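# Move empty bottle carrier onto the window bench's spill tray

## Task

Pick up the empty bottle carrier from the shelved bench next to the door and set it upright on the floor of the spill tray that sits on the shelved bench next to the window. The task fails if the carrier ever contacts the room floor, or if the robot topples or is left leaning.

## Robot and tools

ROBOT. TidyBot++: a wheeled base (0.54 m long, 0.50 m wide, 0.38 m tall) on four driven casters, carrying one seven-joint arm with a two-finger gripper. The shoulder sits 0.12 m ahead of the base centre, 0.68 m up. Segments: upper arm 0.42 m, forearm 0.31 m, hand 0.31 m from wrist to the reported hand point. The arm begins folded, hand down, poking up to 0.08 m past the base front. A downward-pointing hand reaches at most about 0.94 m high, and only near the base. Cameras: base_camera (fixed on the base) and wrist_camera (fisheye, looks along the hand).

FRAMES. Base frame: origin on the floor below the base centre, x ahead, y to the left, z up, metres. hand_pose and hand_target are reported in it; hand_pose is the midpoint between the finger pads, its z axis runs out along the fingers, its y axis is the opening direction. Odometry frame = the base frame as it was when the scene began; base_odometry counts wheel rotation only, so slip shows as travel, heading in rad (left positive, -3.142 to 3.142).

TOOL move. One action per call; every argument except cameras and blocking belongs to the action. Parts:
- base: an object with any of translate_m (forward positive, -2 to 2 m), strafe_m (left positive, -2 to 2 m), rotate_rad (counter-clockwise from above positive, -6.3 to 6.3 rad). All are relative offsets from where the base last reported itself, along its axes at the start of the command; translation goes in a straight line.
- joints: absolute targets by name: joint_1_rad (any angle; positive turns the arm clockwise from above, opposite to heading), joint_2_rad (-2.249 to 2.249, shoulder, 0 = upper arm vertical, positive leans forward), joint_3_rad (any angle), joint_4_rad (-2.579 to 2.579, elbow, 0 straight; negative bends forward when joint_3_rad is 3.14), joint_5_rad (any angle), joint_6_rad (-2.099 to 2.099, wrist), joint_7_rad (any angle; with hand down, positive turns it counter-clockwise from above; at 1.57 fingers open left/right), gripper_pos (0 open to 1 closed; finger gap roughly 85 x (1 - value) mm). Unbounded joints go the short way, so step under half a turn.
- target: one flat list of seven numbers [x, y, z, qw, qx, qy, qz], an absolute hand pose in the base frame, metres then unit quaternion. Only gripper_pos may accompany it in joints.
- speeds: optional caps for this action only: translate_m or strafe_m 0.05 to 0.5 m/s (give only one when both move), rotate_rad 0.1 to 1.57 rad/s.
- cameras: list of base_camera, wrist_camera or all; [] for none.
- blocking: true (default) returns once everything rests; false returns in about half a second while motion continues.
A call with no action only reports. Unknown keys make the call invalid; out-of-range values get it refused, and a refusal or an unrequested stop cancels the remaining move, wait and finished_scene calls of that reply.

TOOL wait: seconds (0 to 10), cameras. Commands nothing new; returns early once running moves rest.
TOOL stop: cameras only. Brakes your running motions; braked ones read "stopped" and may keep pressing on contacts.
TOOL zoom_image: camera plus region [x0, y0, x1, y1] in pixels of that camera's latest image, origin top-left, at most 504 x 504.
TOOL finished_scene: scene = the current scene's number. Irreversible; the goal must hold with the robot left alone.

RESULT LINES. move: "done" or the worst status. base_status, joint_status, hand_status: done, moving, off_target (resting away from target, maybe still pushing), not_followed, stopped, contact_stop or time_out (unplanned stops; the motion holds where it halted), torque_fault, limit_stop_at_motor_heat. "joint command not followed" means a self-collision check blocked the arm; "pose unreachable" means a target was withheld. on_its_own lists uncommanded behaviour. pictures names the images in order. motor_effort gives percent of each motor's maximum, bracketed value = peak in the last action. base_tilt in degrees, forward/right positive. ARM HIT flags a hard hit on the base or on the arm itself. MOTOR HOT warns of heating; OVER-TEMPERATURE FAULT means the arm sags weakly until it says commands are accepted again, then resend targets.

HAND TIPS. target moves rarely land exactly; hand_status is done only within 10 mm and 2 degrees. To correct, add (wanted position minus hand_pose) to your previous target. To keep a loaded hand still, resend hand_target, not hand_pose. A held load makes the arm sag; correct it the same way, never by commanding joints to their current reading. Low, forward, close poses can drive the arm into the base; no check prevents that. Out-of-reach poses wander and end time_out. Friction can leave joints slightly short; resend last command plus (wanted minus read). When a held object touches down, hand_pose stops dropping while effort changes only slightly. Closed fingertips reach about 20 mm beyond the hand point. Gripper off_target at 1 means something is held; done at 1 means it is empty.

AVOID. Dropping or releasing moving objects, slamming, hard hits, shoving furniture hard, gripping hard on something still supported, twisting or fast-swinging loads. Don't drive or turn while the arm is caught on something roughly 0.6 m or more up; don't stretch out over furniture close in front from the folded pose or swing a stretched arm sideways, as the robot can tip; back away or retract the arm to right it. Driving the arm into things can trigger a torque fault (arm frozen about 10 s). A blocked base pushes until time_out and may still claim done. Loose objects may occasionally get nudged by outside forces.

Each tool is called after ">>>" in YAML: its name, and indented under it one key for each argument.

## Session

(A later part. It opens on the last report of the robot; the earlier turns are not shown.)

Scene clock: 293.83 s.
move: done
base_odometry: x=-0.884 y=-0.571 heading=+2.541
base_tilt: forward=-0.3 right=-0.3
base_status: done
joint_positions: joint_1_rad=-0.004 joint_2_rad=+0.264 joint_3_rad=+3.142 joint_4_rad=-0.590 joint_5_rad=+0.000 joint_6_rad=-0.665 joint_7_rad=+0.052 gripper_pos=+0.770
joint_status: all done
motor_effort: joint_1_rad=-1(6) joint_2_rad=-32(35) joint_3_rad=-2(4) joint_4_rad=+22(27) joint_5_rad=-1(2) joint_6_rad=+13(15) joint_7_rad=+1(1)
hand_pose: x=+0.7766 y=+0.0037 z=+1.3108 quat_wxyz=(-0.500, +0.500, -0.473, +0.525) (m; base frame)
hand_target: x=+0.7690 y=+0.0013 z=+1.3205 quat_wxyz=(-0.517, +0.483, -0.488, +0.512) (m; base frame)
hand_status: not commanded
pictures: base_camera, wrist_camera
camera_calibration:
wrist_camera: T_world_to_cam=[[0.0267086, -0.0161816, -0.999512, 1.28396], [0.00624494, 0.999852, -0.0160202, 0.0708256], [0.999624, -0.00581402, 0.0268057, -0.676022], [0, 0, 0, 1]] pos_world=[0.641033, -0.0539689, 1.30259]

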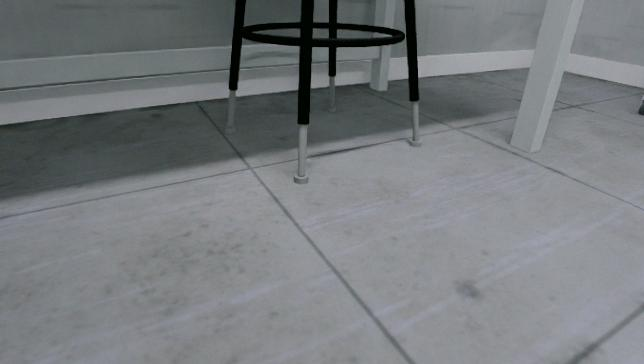

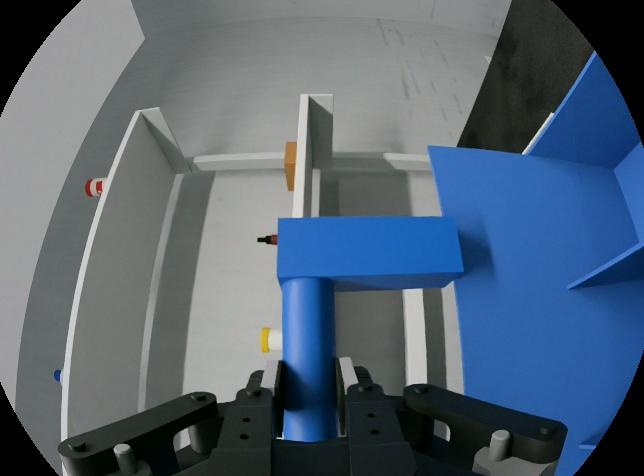

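>>> move:
  joints: {"joint_2_rad": 0.295, "joint_6_rad": -0.71}

Scene clock: 301.03 s.
move: done
base_odometry: x=-0.884 y=-0.571 heading=+2.541
base_tilt: forward=-0.3 right=-0.3
base_status: not commanded
joint_positions: joint_1_rad=-0.004 joint_2_rad=+0.304 joint_3_rad=+3.142 joint_4_rad=-0.586 joint_5_rad=+0.000 joint_6_rad=-0.686 joint_7_rad=+0.052 gripper_pos=+0.770
joint_status: all done
motor_effort: joint_1_rad=-1(2) joint_2_rad=-33(36) joint_3_rad=-1(2) joint_4_rad=+22(24) joint_5_rad=+0(1) joint_6_rad=+13(13) joint_7_rad=+1(1)
hand_pose: x=+0.8007 y=+0.0038 z=+1.2793 quat_wxyz=(-0.486, +0.515, -0.487, +0.511) (m; base frame)
hand_target: x=+0.7898 y=+0.0013 z=+1.2925 quat_wxyz=(-0.504, +0.496, -0.501, +0.499) (m; base frame)
hand_status: not commanded
pictures: base_camera, wrist_camera
camera_calibration:
wrist_camera: T_world_to_cam=[[-0.0309818, -0.0163881, -0.999386, 1.29782], [0.00531269, 0.999849, -0.0165604, 0.0715206], [0.999506, -0.0058225, -0.03089, -0.625317], [0, 0, 0, 1]] pos_world=[0.664837, -0.0538819, 1.27889]

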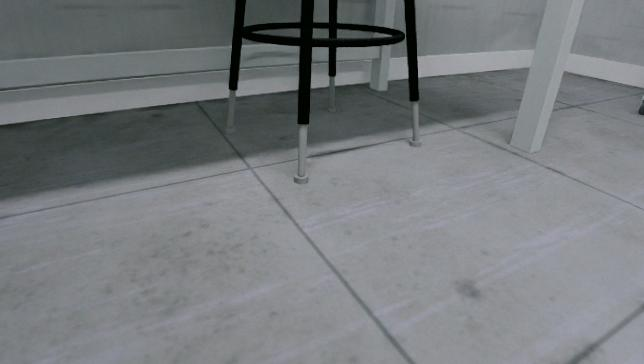

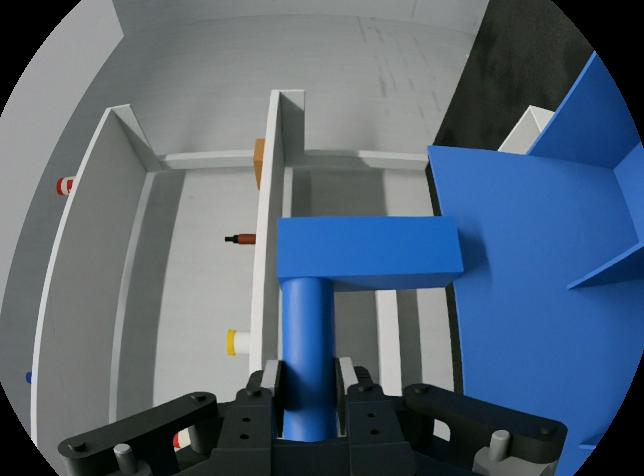

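>>> move:
  base: {"translate_m": 0.305}
  speeds: {"translate_m": 0.12}

Scene clock: 312.00 s.
move: done
base_odometry: x=-1.136 y=-0.398 heading=+2.541
base_tilt: forward=-0.3 right=-0.3
base_status: done
joint_positions: joint_1_rad=-0.004 joint_2_rad=+0.314 joint_3_rad=+3.142 joint_4_rad=-0.585 joint_5_rad=+0.000 joint_6_rad=-0.689 joint_7_rad=+0.052 gripper_pos=+0.770
joint_status: not commanded
motor_effort: joint_1_rad=-2(3) joint_2_rad=-34(37) joint_3_rad=+0(2) joint_4_rad=+22(24) joint_5_rad=-1(2) joint_6_rad=+13(14) joint_7_rad=+0(2)
hand_pose: x=+0.8062 y=+0.0037 z=+1.2723 quat_wxyz=(-0.483, +0.518, -0.490, +0.508) (m; base frame)
hand_target: x=+0.7898 y=+0.0013 z=+1.2925 quat_wxyz=(-0.504, +0.496, -0.501, +0.499) (m; base frame)
hand_status: not commanded
pictures: base_camera, wrist_camera
camera_calibration:
wrist_camera: T_world_to_cam=[[-0.0425053, -0.0164249, -0.998961, 1.29979], [0.0052398, 0.999847, -0.0166624, 0.0716249], [0.999083, -0.00594259, -0.0424127, -0.61608], [0, 0, 0, 1]] pos_world=[0.670387, -0.0539262, 1.2735]

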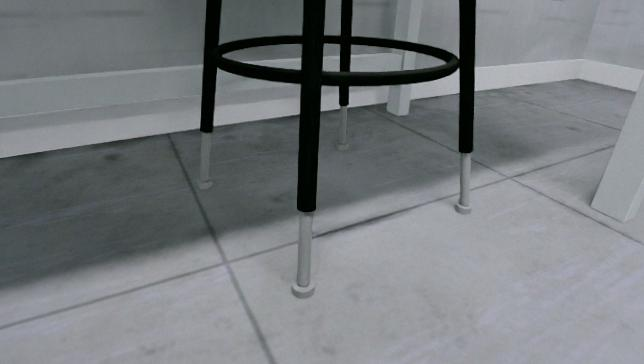

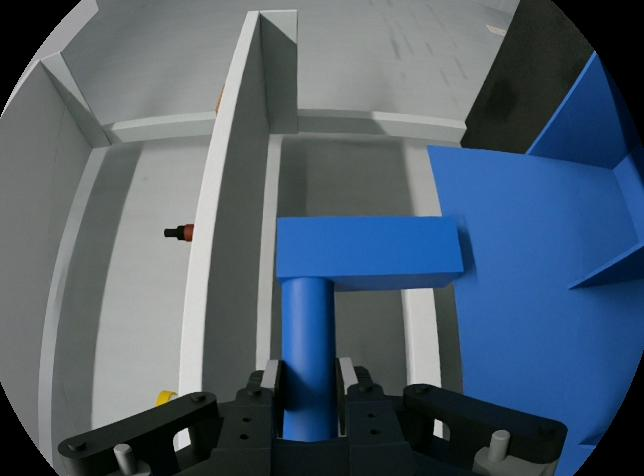

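>>> move:
  joints: {"joint_2_rad": 0.255, "joint_4_rad": -0.7, "joint_6_rad": -0.59}
  cameras: []

>>> move:
  joints: {"joint_2_rad": 0.222, "joint_4_rad": -0.825, "joint_6_rad": -0.485}
  cameras: ["wrist_camera"]

Scene clock: 327.43 s.
move: off_target
base_odometry: x=-1.136 y=-0.398 heading=+2.541
base_tilt: forward=-0.3 right=-0.3
base_status: not commanded
joint_positions: joint_1_rad=-0.004 joint_2_rad=+0.301 joint_3_rad=+3.142 joint_4_rad=-0.699 joint_5_rad=+0.000 joint_6_rad=-0.652 joint_7_rad=+0.052 gripper_pos=+0.770
joint_status: joint_2_rad off_target (ended at +0.301, target +0.255); the others done
motor_effort: joint_1_rad=-2(2) joint_2_rad=-34(38) joint_3_rad=-1(1) joint_4_rad=+23(25) joint_5_rad=+0(1) joint_6_rad=+12(14) joint_7_rad=+0(1)
hand_pose: x=+0.8184 y=+0.0037 z=+1.2286 quat_wxyz=(-0.468, +0.534, -0.505, +0.491) (m; base frame)
hand_target: x=+0.7929 y=+0.0013 z=+1.2786 quat_wxyz=(-0.509, +0.491, -0.496, +0.504) (m; base frame)
hand_status: not commanded
pictures: none
No camera images: "cameras" was empty.

Scene clock: 328.73 s.
move: off_target
base_odometry: x=-1.136 y=-0.398 heading=+2.541
base_tilt: forward=-0.3 right=-0.3
base_status: not commanded
joint_positions: joint_1_rad=-0.004 joint_2_rad=+0.271 joint_3_rad=+3.142 joint_4_rad=-0.820 joint_5_rad=+0.000 joint_6_rad=-0.552 joint_7_rad=+0.052 gripper_pos=+0.770
joint_status: joint_2_rad off_target (ended at +0.271, target +0.222); the others done
motor_effort: joint_1_rad=-2(2) joint_2_rad=-34(36) joint_3_rad=+0(2) joint_4_rad=+25(26) joint_5_rad=-1(1) joint_6_rad=+12(13) joint_7_rad=+0(2)
hand_pose: x=+0.8212 y=+0.0038 z=+1.2098 quat_wxyz=(-0.470, +0.532, -0.503, +0.493) (m; base frame)
hand_target: x=+0.7949 y=+0.0013 z=+1.2615 quat_wxyz=(-0.512, +0.488, -0.493, +0.507) (m; base frame)
hand_status: not commanded
pictures: wrist_camera
camera_calibration:
wrist_camera: T_world_to_cam=[[-0.0974493, -0.0166547, -0.995101, 1.27841], [0.00425511, 0.999844, -0.0171508, 0.071839], [0.995231, -0.00590559, -0.0973632, -0.56399], [0, 0, 0, 1]] pos_world=[0.685574, -0.0538669, 1.21846]

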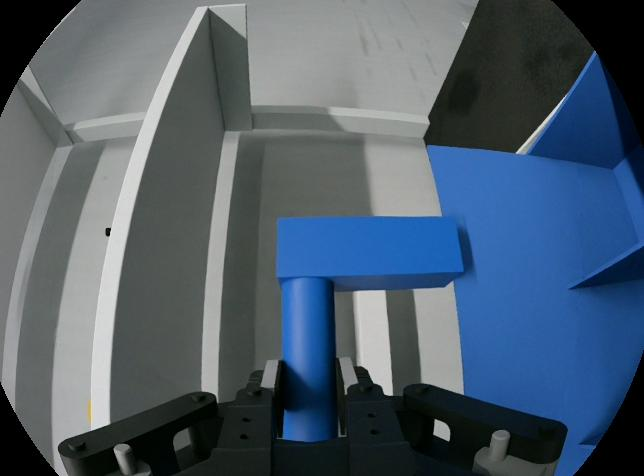

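>>> move:
  joints: {"joint_2_rad": 0.175, "joint_4_rad": -0.97, "joint_6_rad": -0.30}
  cameras: ["wrist_camera"]

Scene clock: 340.90 s.
move: off_target
base_odometry: x=-1.136 y=-0.398 heading=+2.541
base_tilt: forward=-0.3 right=-0.3
base_status: not commanded
joint_positions: joint_1_rad=-0.004 joint_2_rad=+0.227 joint_3_rad=+3.142 joint_4_rad=-0.964 joint_5_rad=+0.000 joint_6_rad=-0.369 joint_7_rad=+0.052 gripper_pos=+0.770
joint_status: joint_2_rad off_target (ended at +0.227, target +0.175); the others done
motor_effort: joint_1_rad=-2(2) joint_2_rad=-34(35) joint_3_rad=+0(1) joint_4_rad=+25(26) joint_5_rad=+0(1) joint_6_rad=+13(13) joint_7_rad=+1(1)
hand_pose: x=+0.8168 y=+0.0038 z=+1.2122 quat_wxyz=(-0.491, +0.511, -0.483, +0.515) (m; base frame)
hand_target: x=+0.7874 y=+0.0013 z=+1.2650 quat_wxyz=(-0.533, +0.465, -0.470, +0.528) (m; base frame)
hand_status: not commanded
pictures: wrist_camera
camera_calibration:
wrist_camera: T_world_to_cam=[[-0.0137833, -0.0163978, -0.999771, 1.21765], [0.00558478, 0.999849, -0.016476, 0.069987], [0.999889, -0.00581059, -0.0136896, -0.664661], [0, 0, 0, 1]] pos_world=[0.68098, -0.0538718, 1.20943]

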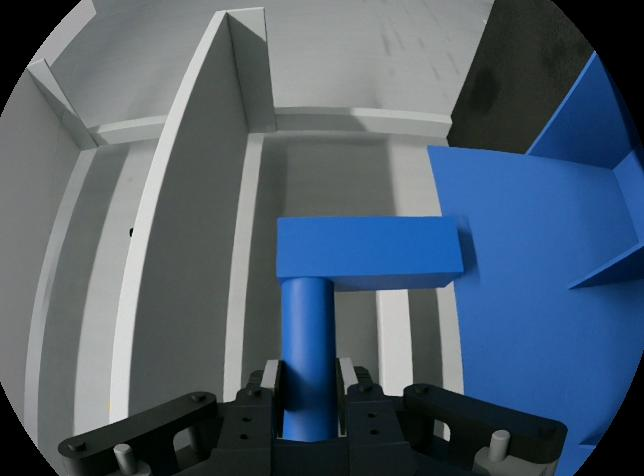

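>>> move:
  joints: {"joint_2_rad": 0.156, "joint_4_rad": -1.06, "joint_6_rad": -0.23}
  cameras: []

>>> move:
  joints: {"joint_2_rad": 0.136, "joint_4_rad": -1.15, "joint_6_rad": -0.165}
  cameras: ["wrist_camera"]

Scene clock: 346.80 s.
move: off_target
base_odometry: x=-1.136 y=-0.398 heading=+2.541
base_tilt: forward=-0.3 right=-0.3
base_status: not commanded
joint_positions: joint_1_rad=-0.004 joint_2_rad=+0.204 joint_3_rad=+3.142 joint_4_rad=-1.056 joint_5_rad=+0.000 joint_6_rad=-0.297 joint_7_rad=+0.052 gripper_pos=+0.770
joint_status: joint_2_rad off_target (ended at +0.204, target +0.156); the others done
motor_effort: joint_1_rad=-1(2) joint_2_rad=-34(35) joint_3_rad=-1(1) joint_4_rad=+25(27) joint_5_rad=+0(1) joint_6_rad=+13(13) joint_7_rad=+0(2)
hand_pose: x=+0.8151 y=+0.0038 z=+1.1938 quat_wxyz=(-0.491, +0.510, -0.483, +0.515) (m; base frame)
hand_target: x=+0.7880 y=+0.0013 z=+1.2454 quat_wxyz=(-0.533, +0.465, -0.470, +0.528) (m; base frame)
hand_status: not commanded
pictures: none
No camera images: "cameras" was empty.

Scene clock: 347.70 s.
move: off_target
base_odometry: x=-1.136 y=-0.398 heading=+2.541
base_tilt: forward=-0.3 right=-0.3
base_status: not commanded
joint_positions: joint_1_rad=-0.003 joint_2_rad=+0.180 joint_3_rad=+3.142 joint_4_rad=-1.137 joint_5_rad=+0.000 joint_6_rad=-0.226 joint_7_rad=+0.052 gripper_pos=+0.770
joint_status: joint_2_rad off_target (ended at +0.180, target +0.136); the others done
motor_effort: joint_1_rad=-1(3) joint_2_rad=-32(34) joint_3_rad=+0(2) joint_4_rad=+26(27) joint_5_rad=+0(1) joint_6_rad=+12(14) joint_7_rad=+2(2)
hand_pose: x=+0.8097 y=+0.0035 z=+1.1834 quat_wxyz=(-0.494, +0.506, -0.479, +0.519) (m; base frame)
hand_target: x=+0.7868 y=+0.0013 z=+1.2242 quat_wxyz=(-0.532, +0.467, -0.472, +0.526) (m; base frame)
hand_status: not commanded
pictures: wrist_camera
camera_calibration:
wrist_camera: T_world_to_cam=[[0.0021885, -0.0162492, -0.999866, 1.17596], [0.00610144, 0.99985, -0.0162356, 0.0690741], [0.999979, -0.00606508, 0.00228732, -0.676976], [0, 0, 0, 1]] pos_world=[0.673967, -0.0540612, 1.17848]

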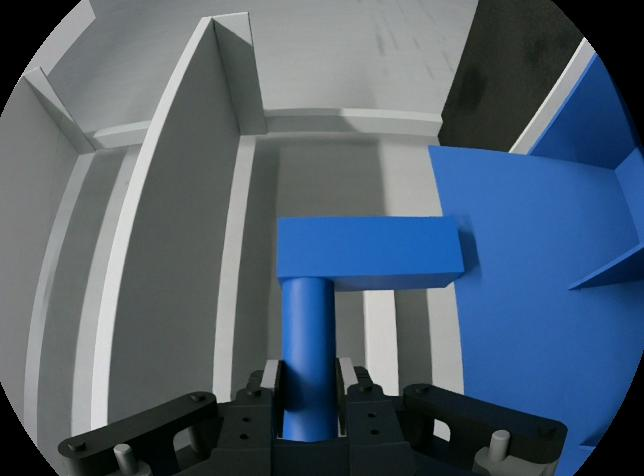

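>>> zoom_image:
  camera: "wrist_camera"
  region: [400, 20, 620, 220]

>>> zoom_image:
  camera: "wrist_camera"
  region: [370, 260, 590, 470]

Scaled by 2.291.

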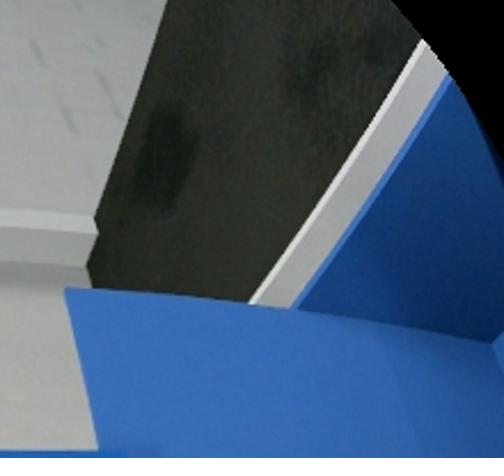

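Scaled by 2.291.

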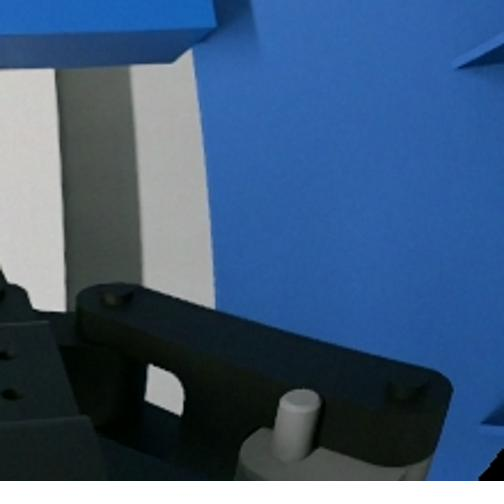

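>>> move:
  joints: {"joint_2_rad": 0.146, "joint_4_rad": -1.20, "joint_6_rad": -0.13}
  cameras: ["wrist_camera"]

Scene clock: 362.73 s.
move: done
base_odometry: x=-1.136 y=-0.398 heading=+2.541
base_tilt: forward=-0.3 right=-0.3
base_status: not commanded
joint_positions: joint_1_rad=-0.003 joint_2_rad=+0.172 joint_3_rad=+3.142 joint_4_rad=-1.171 joint_5_rad=+0.000 joint_6_rad=-0.175 joint_7_rad=+0.051 gripper_pos=+0.770
joint_status: all done
motor_effort: joint_1_rad=-2(2) joint_2_rad=-29(31) joint_3_rad=-1(2) joint_4_rad=+23(25) joint_5_rad=+1(1) joint_6_rad=+10(12) joint_7_rad=+2(2)
hand_pose: x=+0.8083 y=+0.0035 z=+1.1834 quat_wxyz=(-0.500, +0.500, -0.473, +0.525) (m; base frame)
hand_target: x=+0.7966 y=+0.0013 z=+1.1976 quat_wxyz=(-0.526, +0.473, -0.478, +0.521) (m; base frame)
hand_status: not commanded
pictures: wrist_camera
camera_calibration:
wrist_camera: T_world_to_cam=[[0.0267637, -0.0151405, -0.999527, 1.15573], [0.00641922, 0.999867, -0.0149738, 0.0673313], [0.999621, -0.00601543, 0.0268574, -0.704288], [0, 0, 0, 1]] pos_world=[0.672657, -0.0540606, 1.17511]

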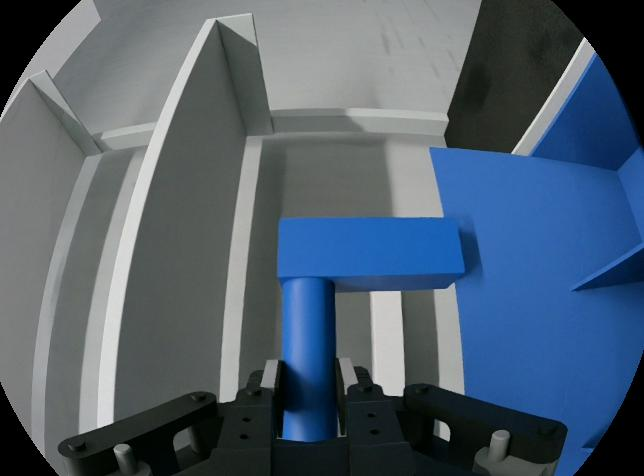

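>>> move:
  joints: {"joint_6_rad": -0.21}
  cameras: ["wrist_camera"]

Scene clock: 374.07 s.
move: done
base_odometry: x=-1.136 y=-0.398 heading=+2.541
base_tilt: forward=-0.3 right=-0.3
base_status: not commanded
joint_positions: joint_1_rad=-0.001 joint_2_rad=+0.163 joint_3_rad=+3.142 joint_4_rad=-1.173 joint_5_rad=+0.000 joint_6_rad=-0.204 joint_7_rad=+0.050 gripper_pos=+0.770
joint_status: all done
motor_effort: joint_1_rad=-2(4) joint_2_rad=-27(27) joint_3_rad=-1(3) joint_4_rad=+20(23) joint_5_rad=+1(2) joint_6_rad=+8(12) joint_7_rad=+1(2)
hand_pose: x=+0.8043 y=+0.0019 z=+1.1795 quat_wxyz=(-0.495, +0.505, -0.480, +0.520) (m; base frame)
hand_target: x=+0.7979 y=+0.0013 z=+1.1728 quat_wxyz=(-0.506, +0.494, -0.499, +0.501) (m; base frame)
hand_status: not commanded
pictures: wrist_camera
camera_calibration:
wrist_camera: T_world_to_cam=[[0.00504995, -0.0142648, -0.999886, 1.16973], [0.00853637, 0.999862, -0.0142213, 0.0663713], [0.999951, -0.00846358, 0.00517102, -0.67491], [0, 0, 0, 1]] pos_world=[0.668403, -0.0553884, 1.17403]

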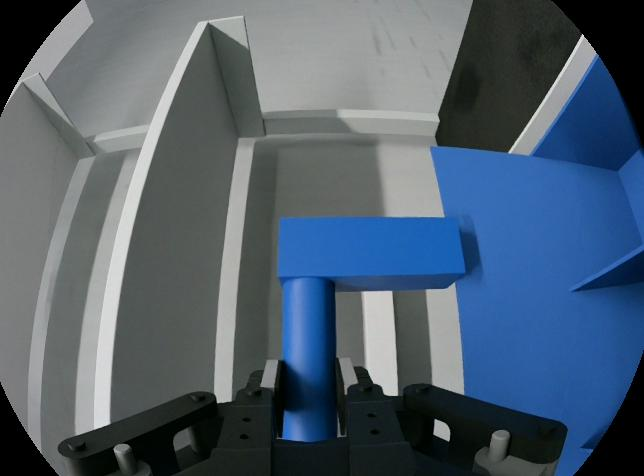

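>>> move:
  joints: {"gripper_pos": 0.66}
  cameras: ["wrist_camera"]

>>> move:
  joints: {"gripper_pos": 0.4}
  cameras: ["wrist_camera"]

Scene clock: 377.80 s.
move: done
base_odometry: x=-1.136 y=-0.398 heading=+2.541
base_tilt: forward=-0.3 right=-0.3
base_status: not commanded
joint_positions: joint_1_rad=-0.001 joint_2_rad=+0.163 joint_3_rad=+3.142 joint_4_rad=-1.177 joint_5_rad=+0.000 joint_6_rad=-0.204 joint_7_rad=+0.049 gripper_pos=+0.660
joint_status: all done
motor_effort: joint_1_rad=-2(3) joint_2_rad=-28(28) joint_3_rad=+0(2) joint_4_rad=+21(23) joint_5_rad=+0(2) joint_6_rad=+9(10) joint_7_rad=+1(2)
hand_pose: x=+0.8046 y=+0.0019 z=+1.1770 quat_wxyz=(-0.494, +0.506, -0.481, +0.519) (m; base frame)
hand_target: x=+0.7979 y=+0.0013 z=+1.1728 quat_wxyz=(-0.506, +0.494, -0.499, +0.501) (m; base frame)
hand_status: not commanded
pictures: wrist_camera
camera_calibration:
wrist_camera: T_world_to_cam=[[0.00108295, -0.0142068, -0.999898, 1.17049], [0.00847867, 0.999863, -0.0141971, 0.066352], [0.999963, -0.00846243, 0.00120326, -0.670535], [0, 0, 0, 1]] pos_world=[0.66868, -0.0553884, 1.17212]

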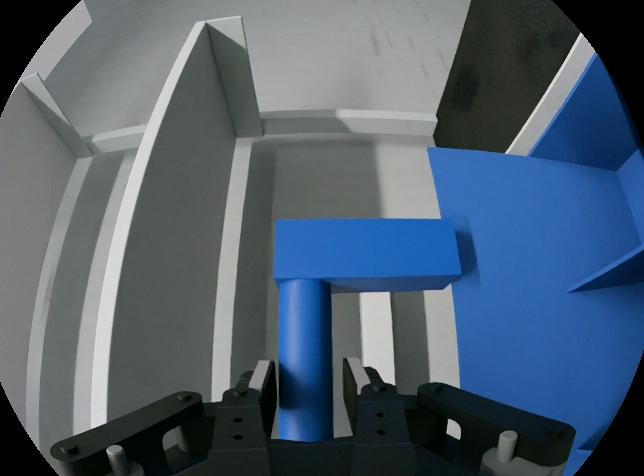

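Scene clock: 378.47 s.
move: done
base_odometry: x=-1.136 y=-0.398 heading=+2.541
base_tilt: forward=-0.3 right=-0.3
base_status: not commanded
joint_positions: joint_1_rad=-0.001 joint_2_rad=+0.163 joint_3_rad=+3.142 joint_4_rad=-1.177 joint_5_rad=+0.000 joint_6_rad=-0.204 joint_7_rad=+0.049 gripper_pos=+0.400
joint_status: all done
motor_effort: joint_1_rad=-2(2) joint_2_rad=-28(29) joint_3_rad=-1(1) joint_4_rad=+23(23) joint_5_rad=+0(1) joint_6_rad=+9(9) joint_7_rad=+0(1)
hand_pose: x=+0.8046 y=+0.0019 z=+1.1770 quat_wxyz=(-0.494, +0.506, -0.481, +0.519) (m; base frame)
hand_target: x=+0.7979 y=+0.0013 z=+1.1728 quat_wxyz=(-0.506, +0.494, -0.499, +0.501) (m; base frame)
hand_status: not commanded
pictures: wrist_camera
camera_calibration:
wrist_camera: T_world_to_cam=[[0.00108295, -0.0142068, -0.999898, 1.17049], [0.00847867, 0.999863, -0.0141971, 0.066352], [0.999963, -0.00846243, 0.00120326, -0.670535], [0, 0, 0, 1]] pos_world=[0.66868, -0.0553884, 1.17212]

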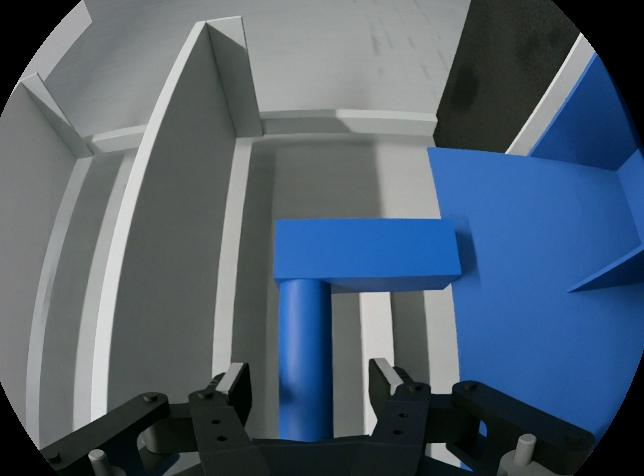

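>>> move:
  base: {"translate_m": -0.3}
  speeds: {"translate_m": 0.15}
  cameras: ["wrist_camera"]

Scene clock: 383.10 s.
move: done
base_odometry: x=-0.888 y=-0.568 heading=+2.541
base_tilt: forward=-0.3 right=-0.3
base_status: done
joint_positions: joint_1_rad=-0.001 joint_2_rad=+0.152 joint_3_rad=+3.142 joint_4_rad=-1.178 joint_5_rad=+0.000 joint_6_rad=-0.204 joint_7_rad=+0.049 gripper_pos=+0.400
joint_status: not commanded
motor_effort: joint_1_rad=-2(3) joint_2_rad=-27(34) joint_3_rad=-1(2) joint_4_rad=+22(24) joint_5_rad=+0(2) joint_6_rad=+9(10) joint_7_rad=+1(2)
hand_pose: x=+0.7989 y=+0.0018 z=+1.1845 quat_wxyz=(-0.497, +0.503, -0.478, +0.522) (m; base frame)
hand_target: x=+0.7979 y=+0.0013 z=+1.1728 quat_wxyz=(-0.506, +0.494, -0.499, +0.501) (m; base frame)
hand_status: not commanded
pictures: wrist_camera
camera_calibration:
wrist_camera: T_world_to_cam=[[0.0120412, -0.0141888, -0.999827, 1.16918], [0.00878101, 0.999862, -0.0140836, 0.0662414], [0.999889, -0.00860991, 0.0121642, -0.677755], [0, 0, 0, 1]] pos_world=[0.66302, -0.0554785, 1.17815]

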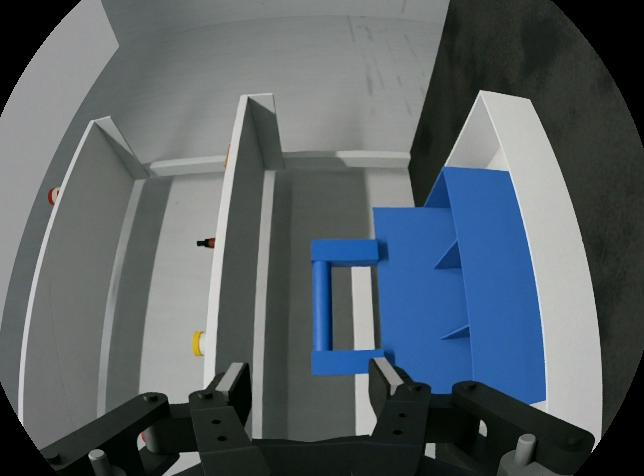

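>>> finished_scene:
  scene: 1

The scene is finished: the task was done.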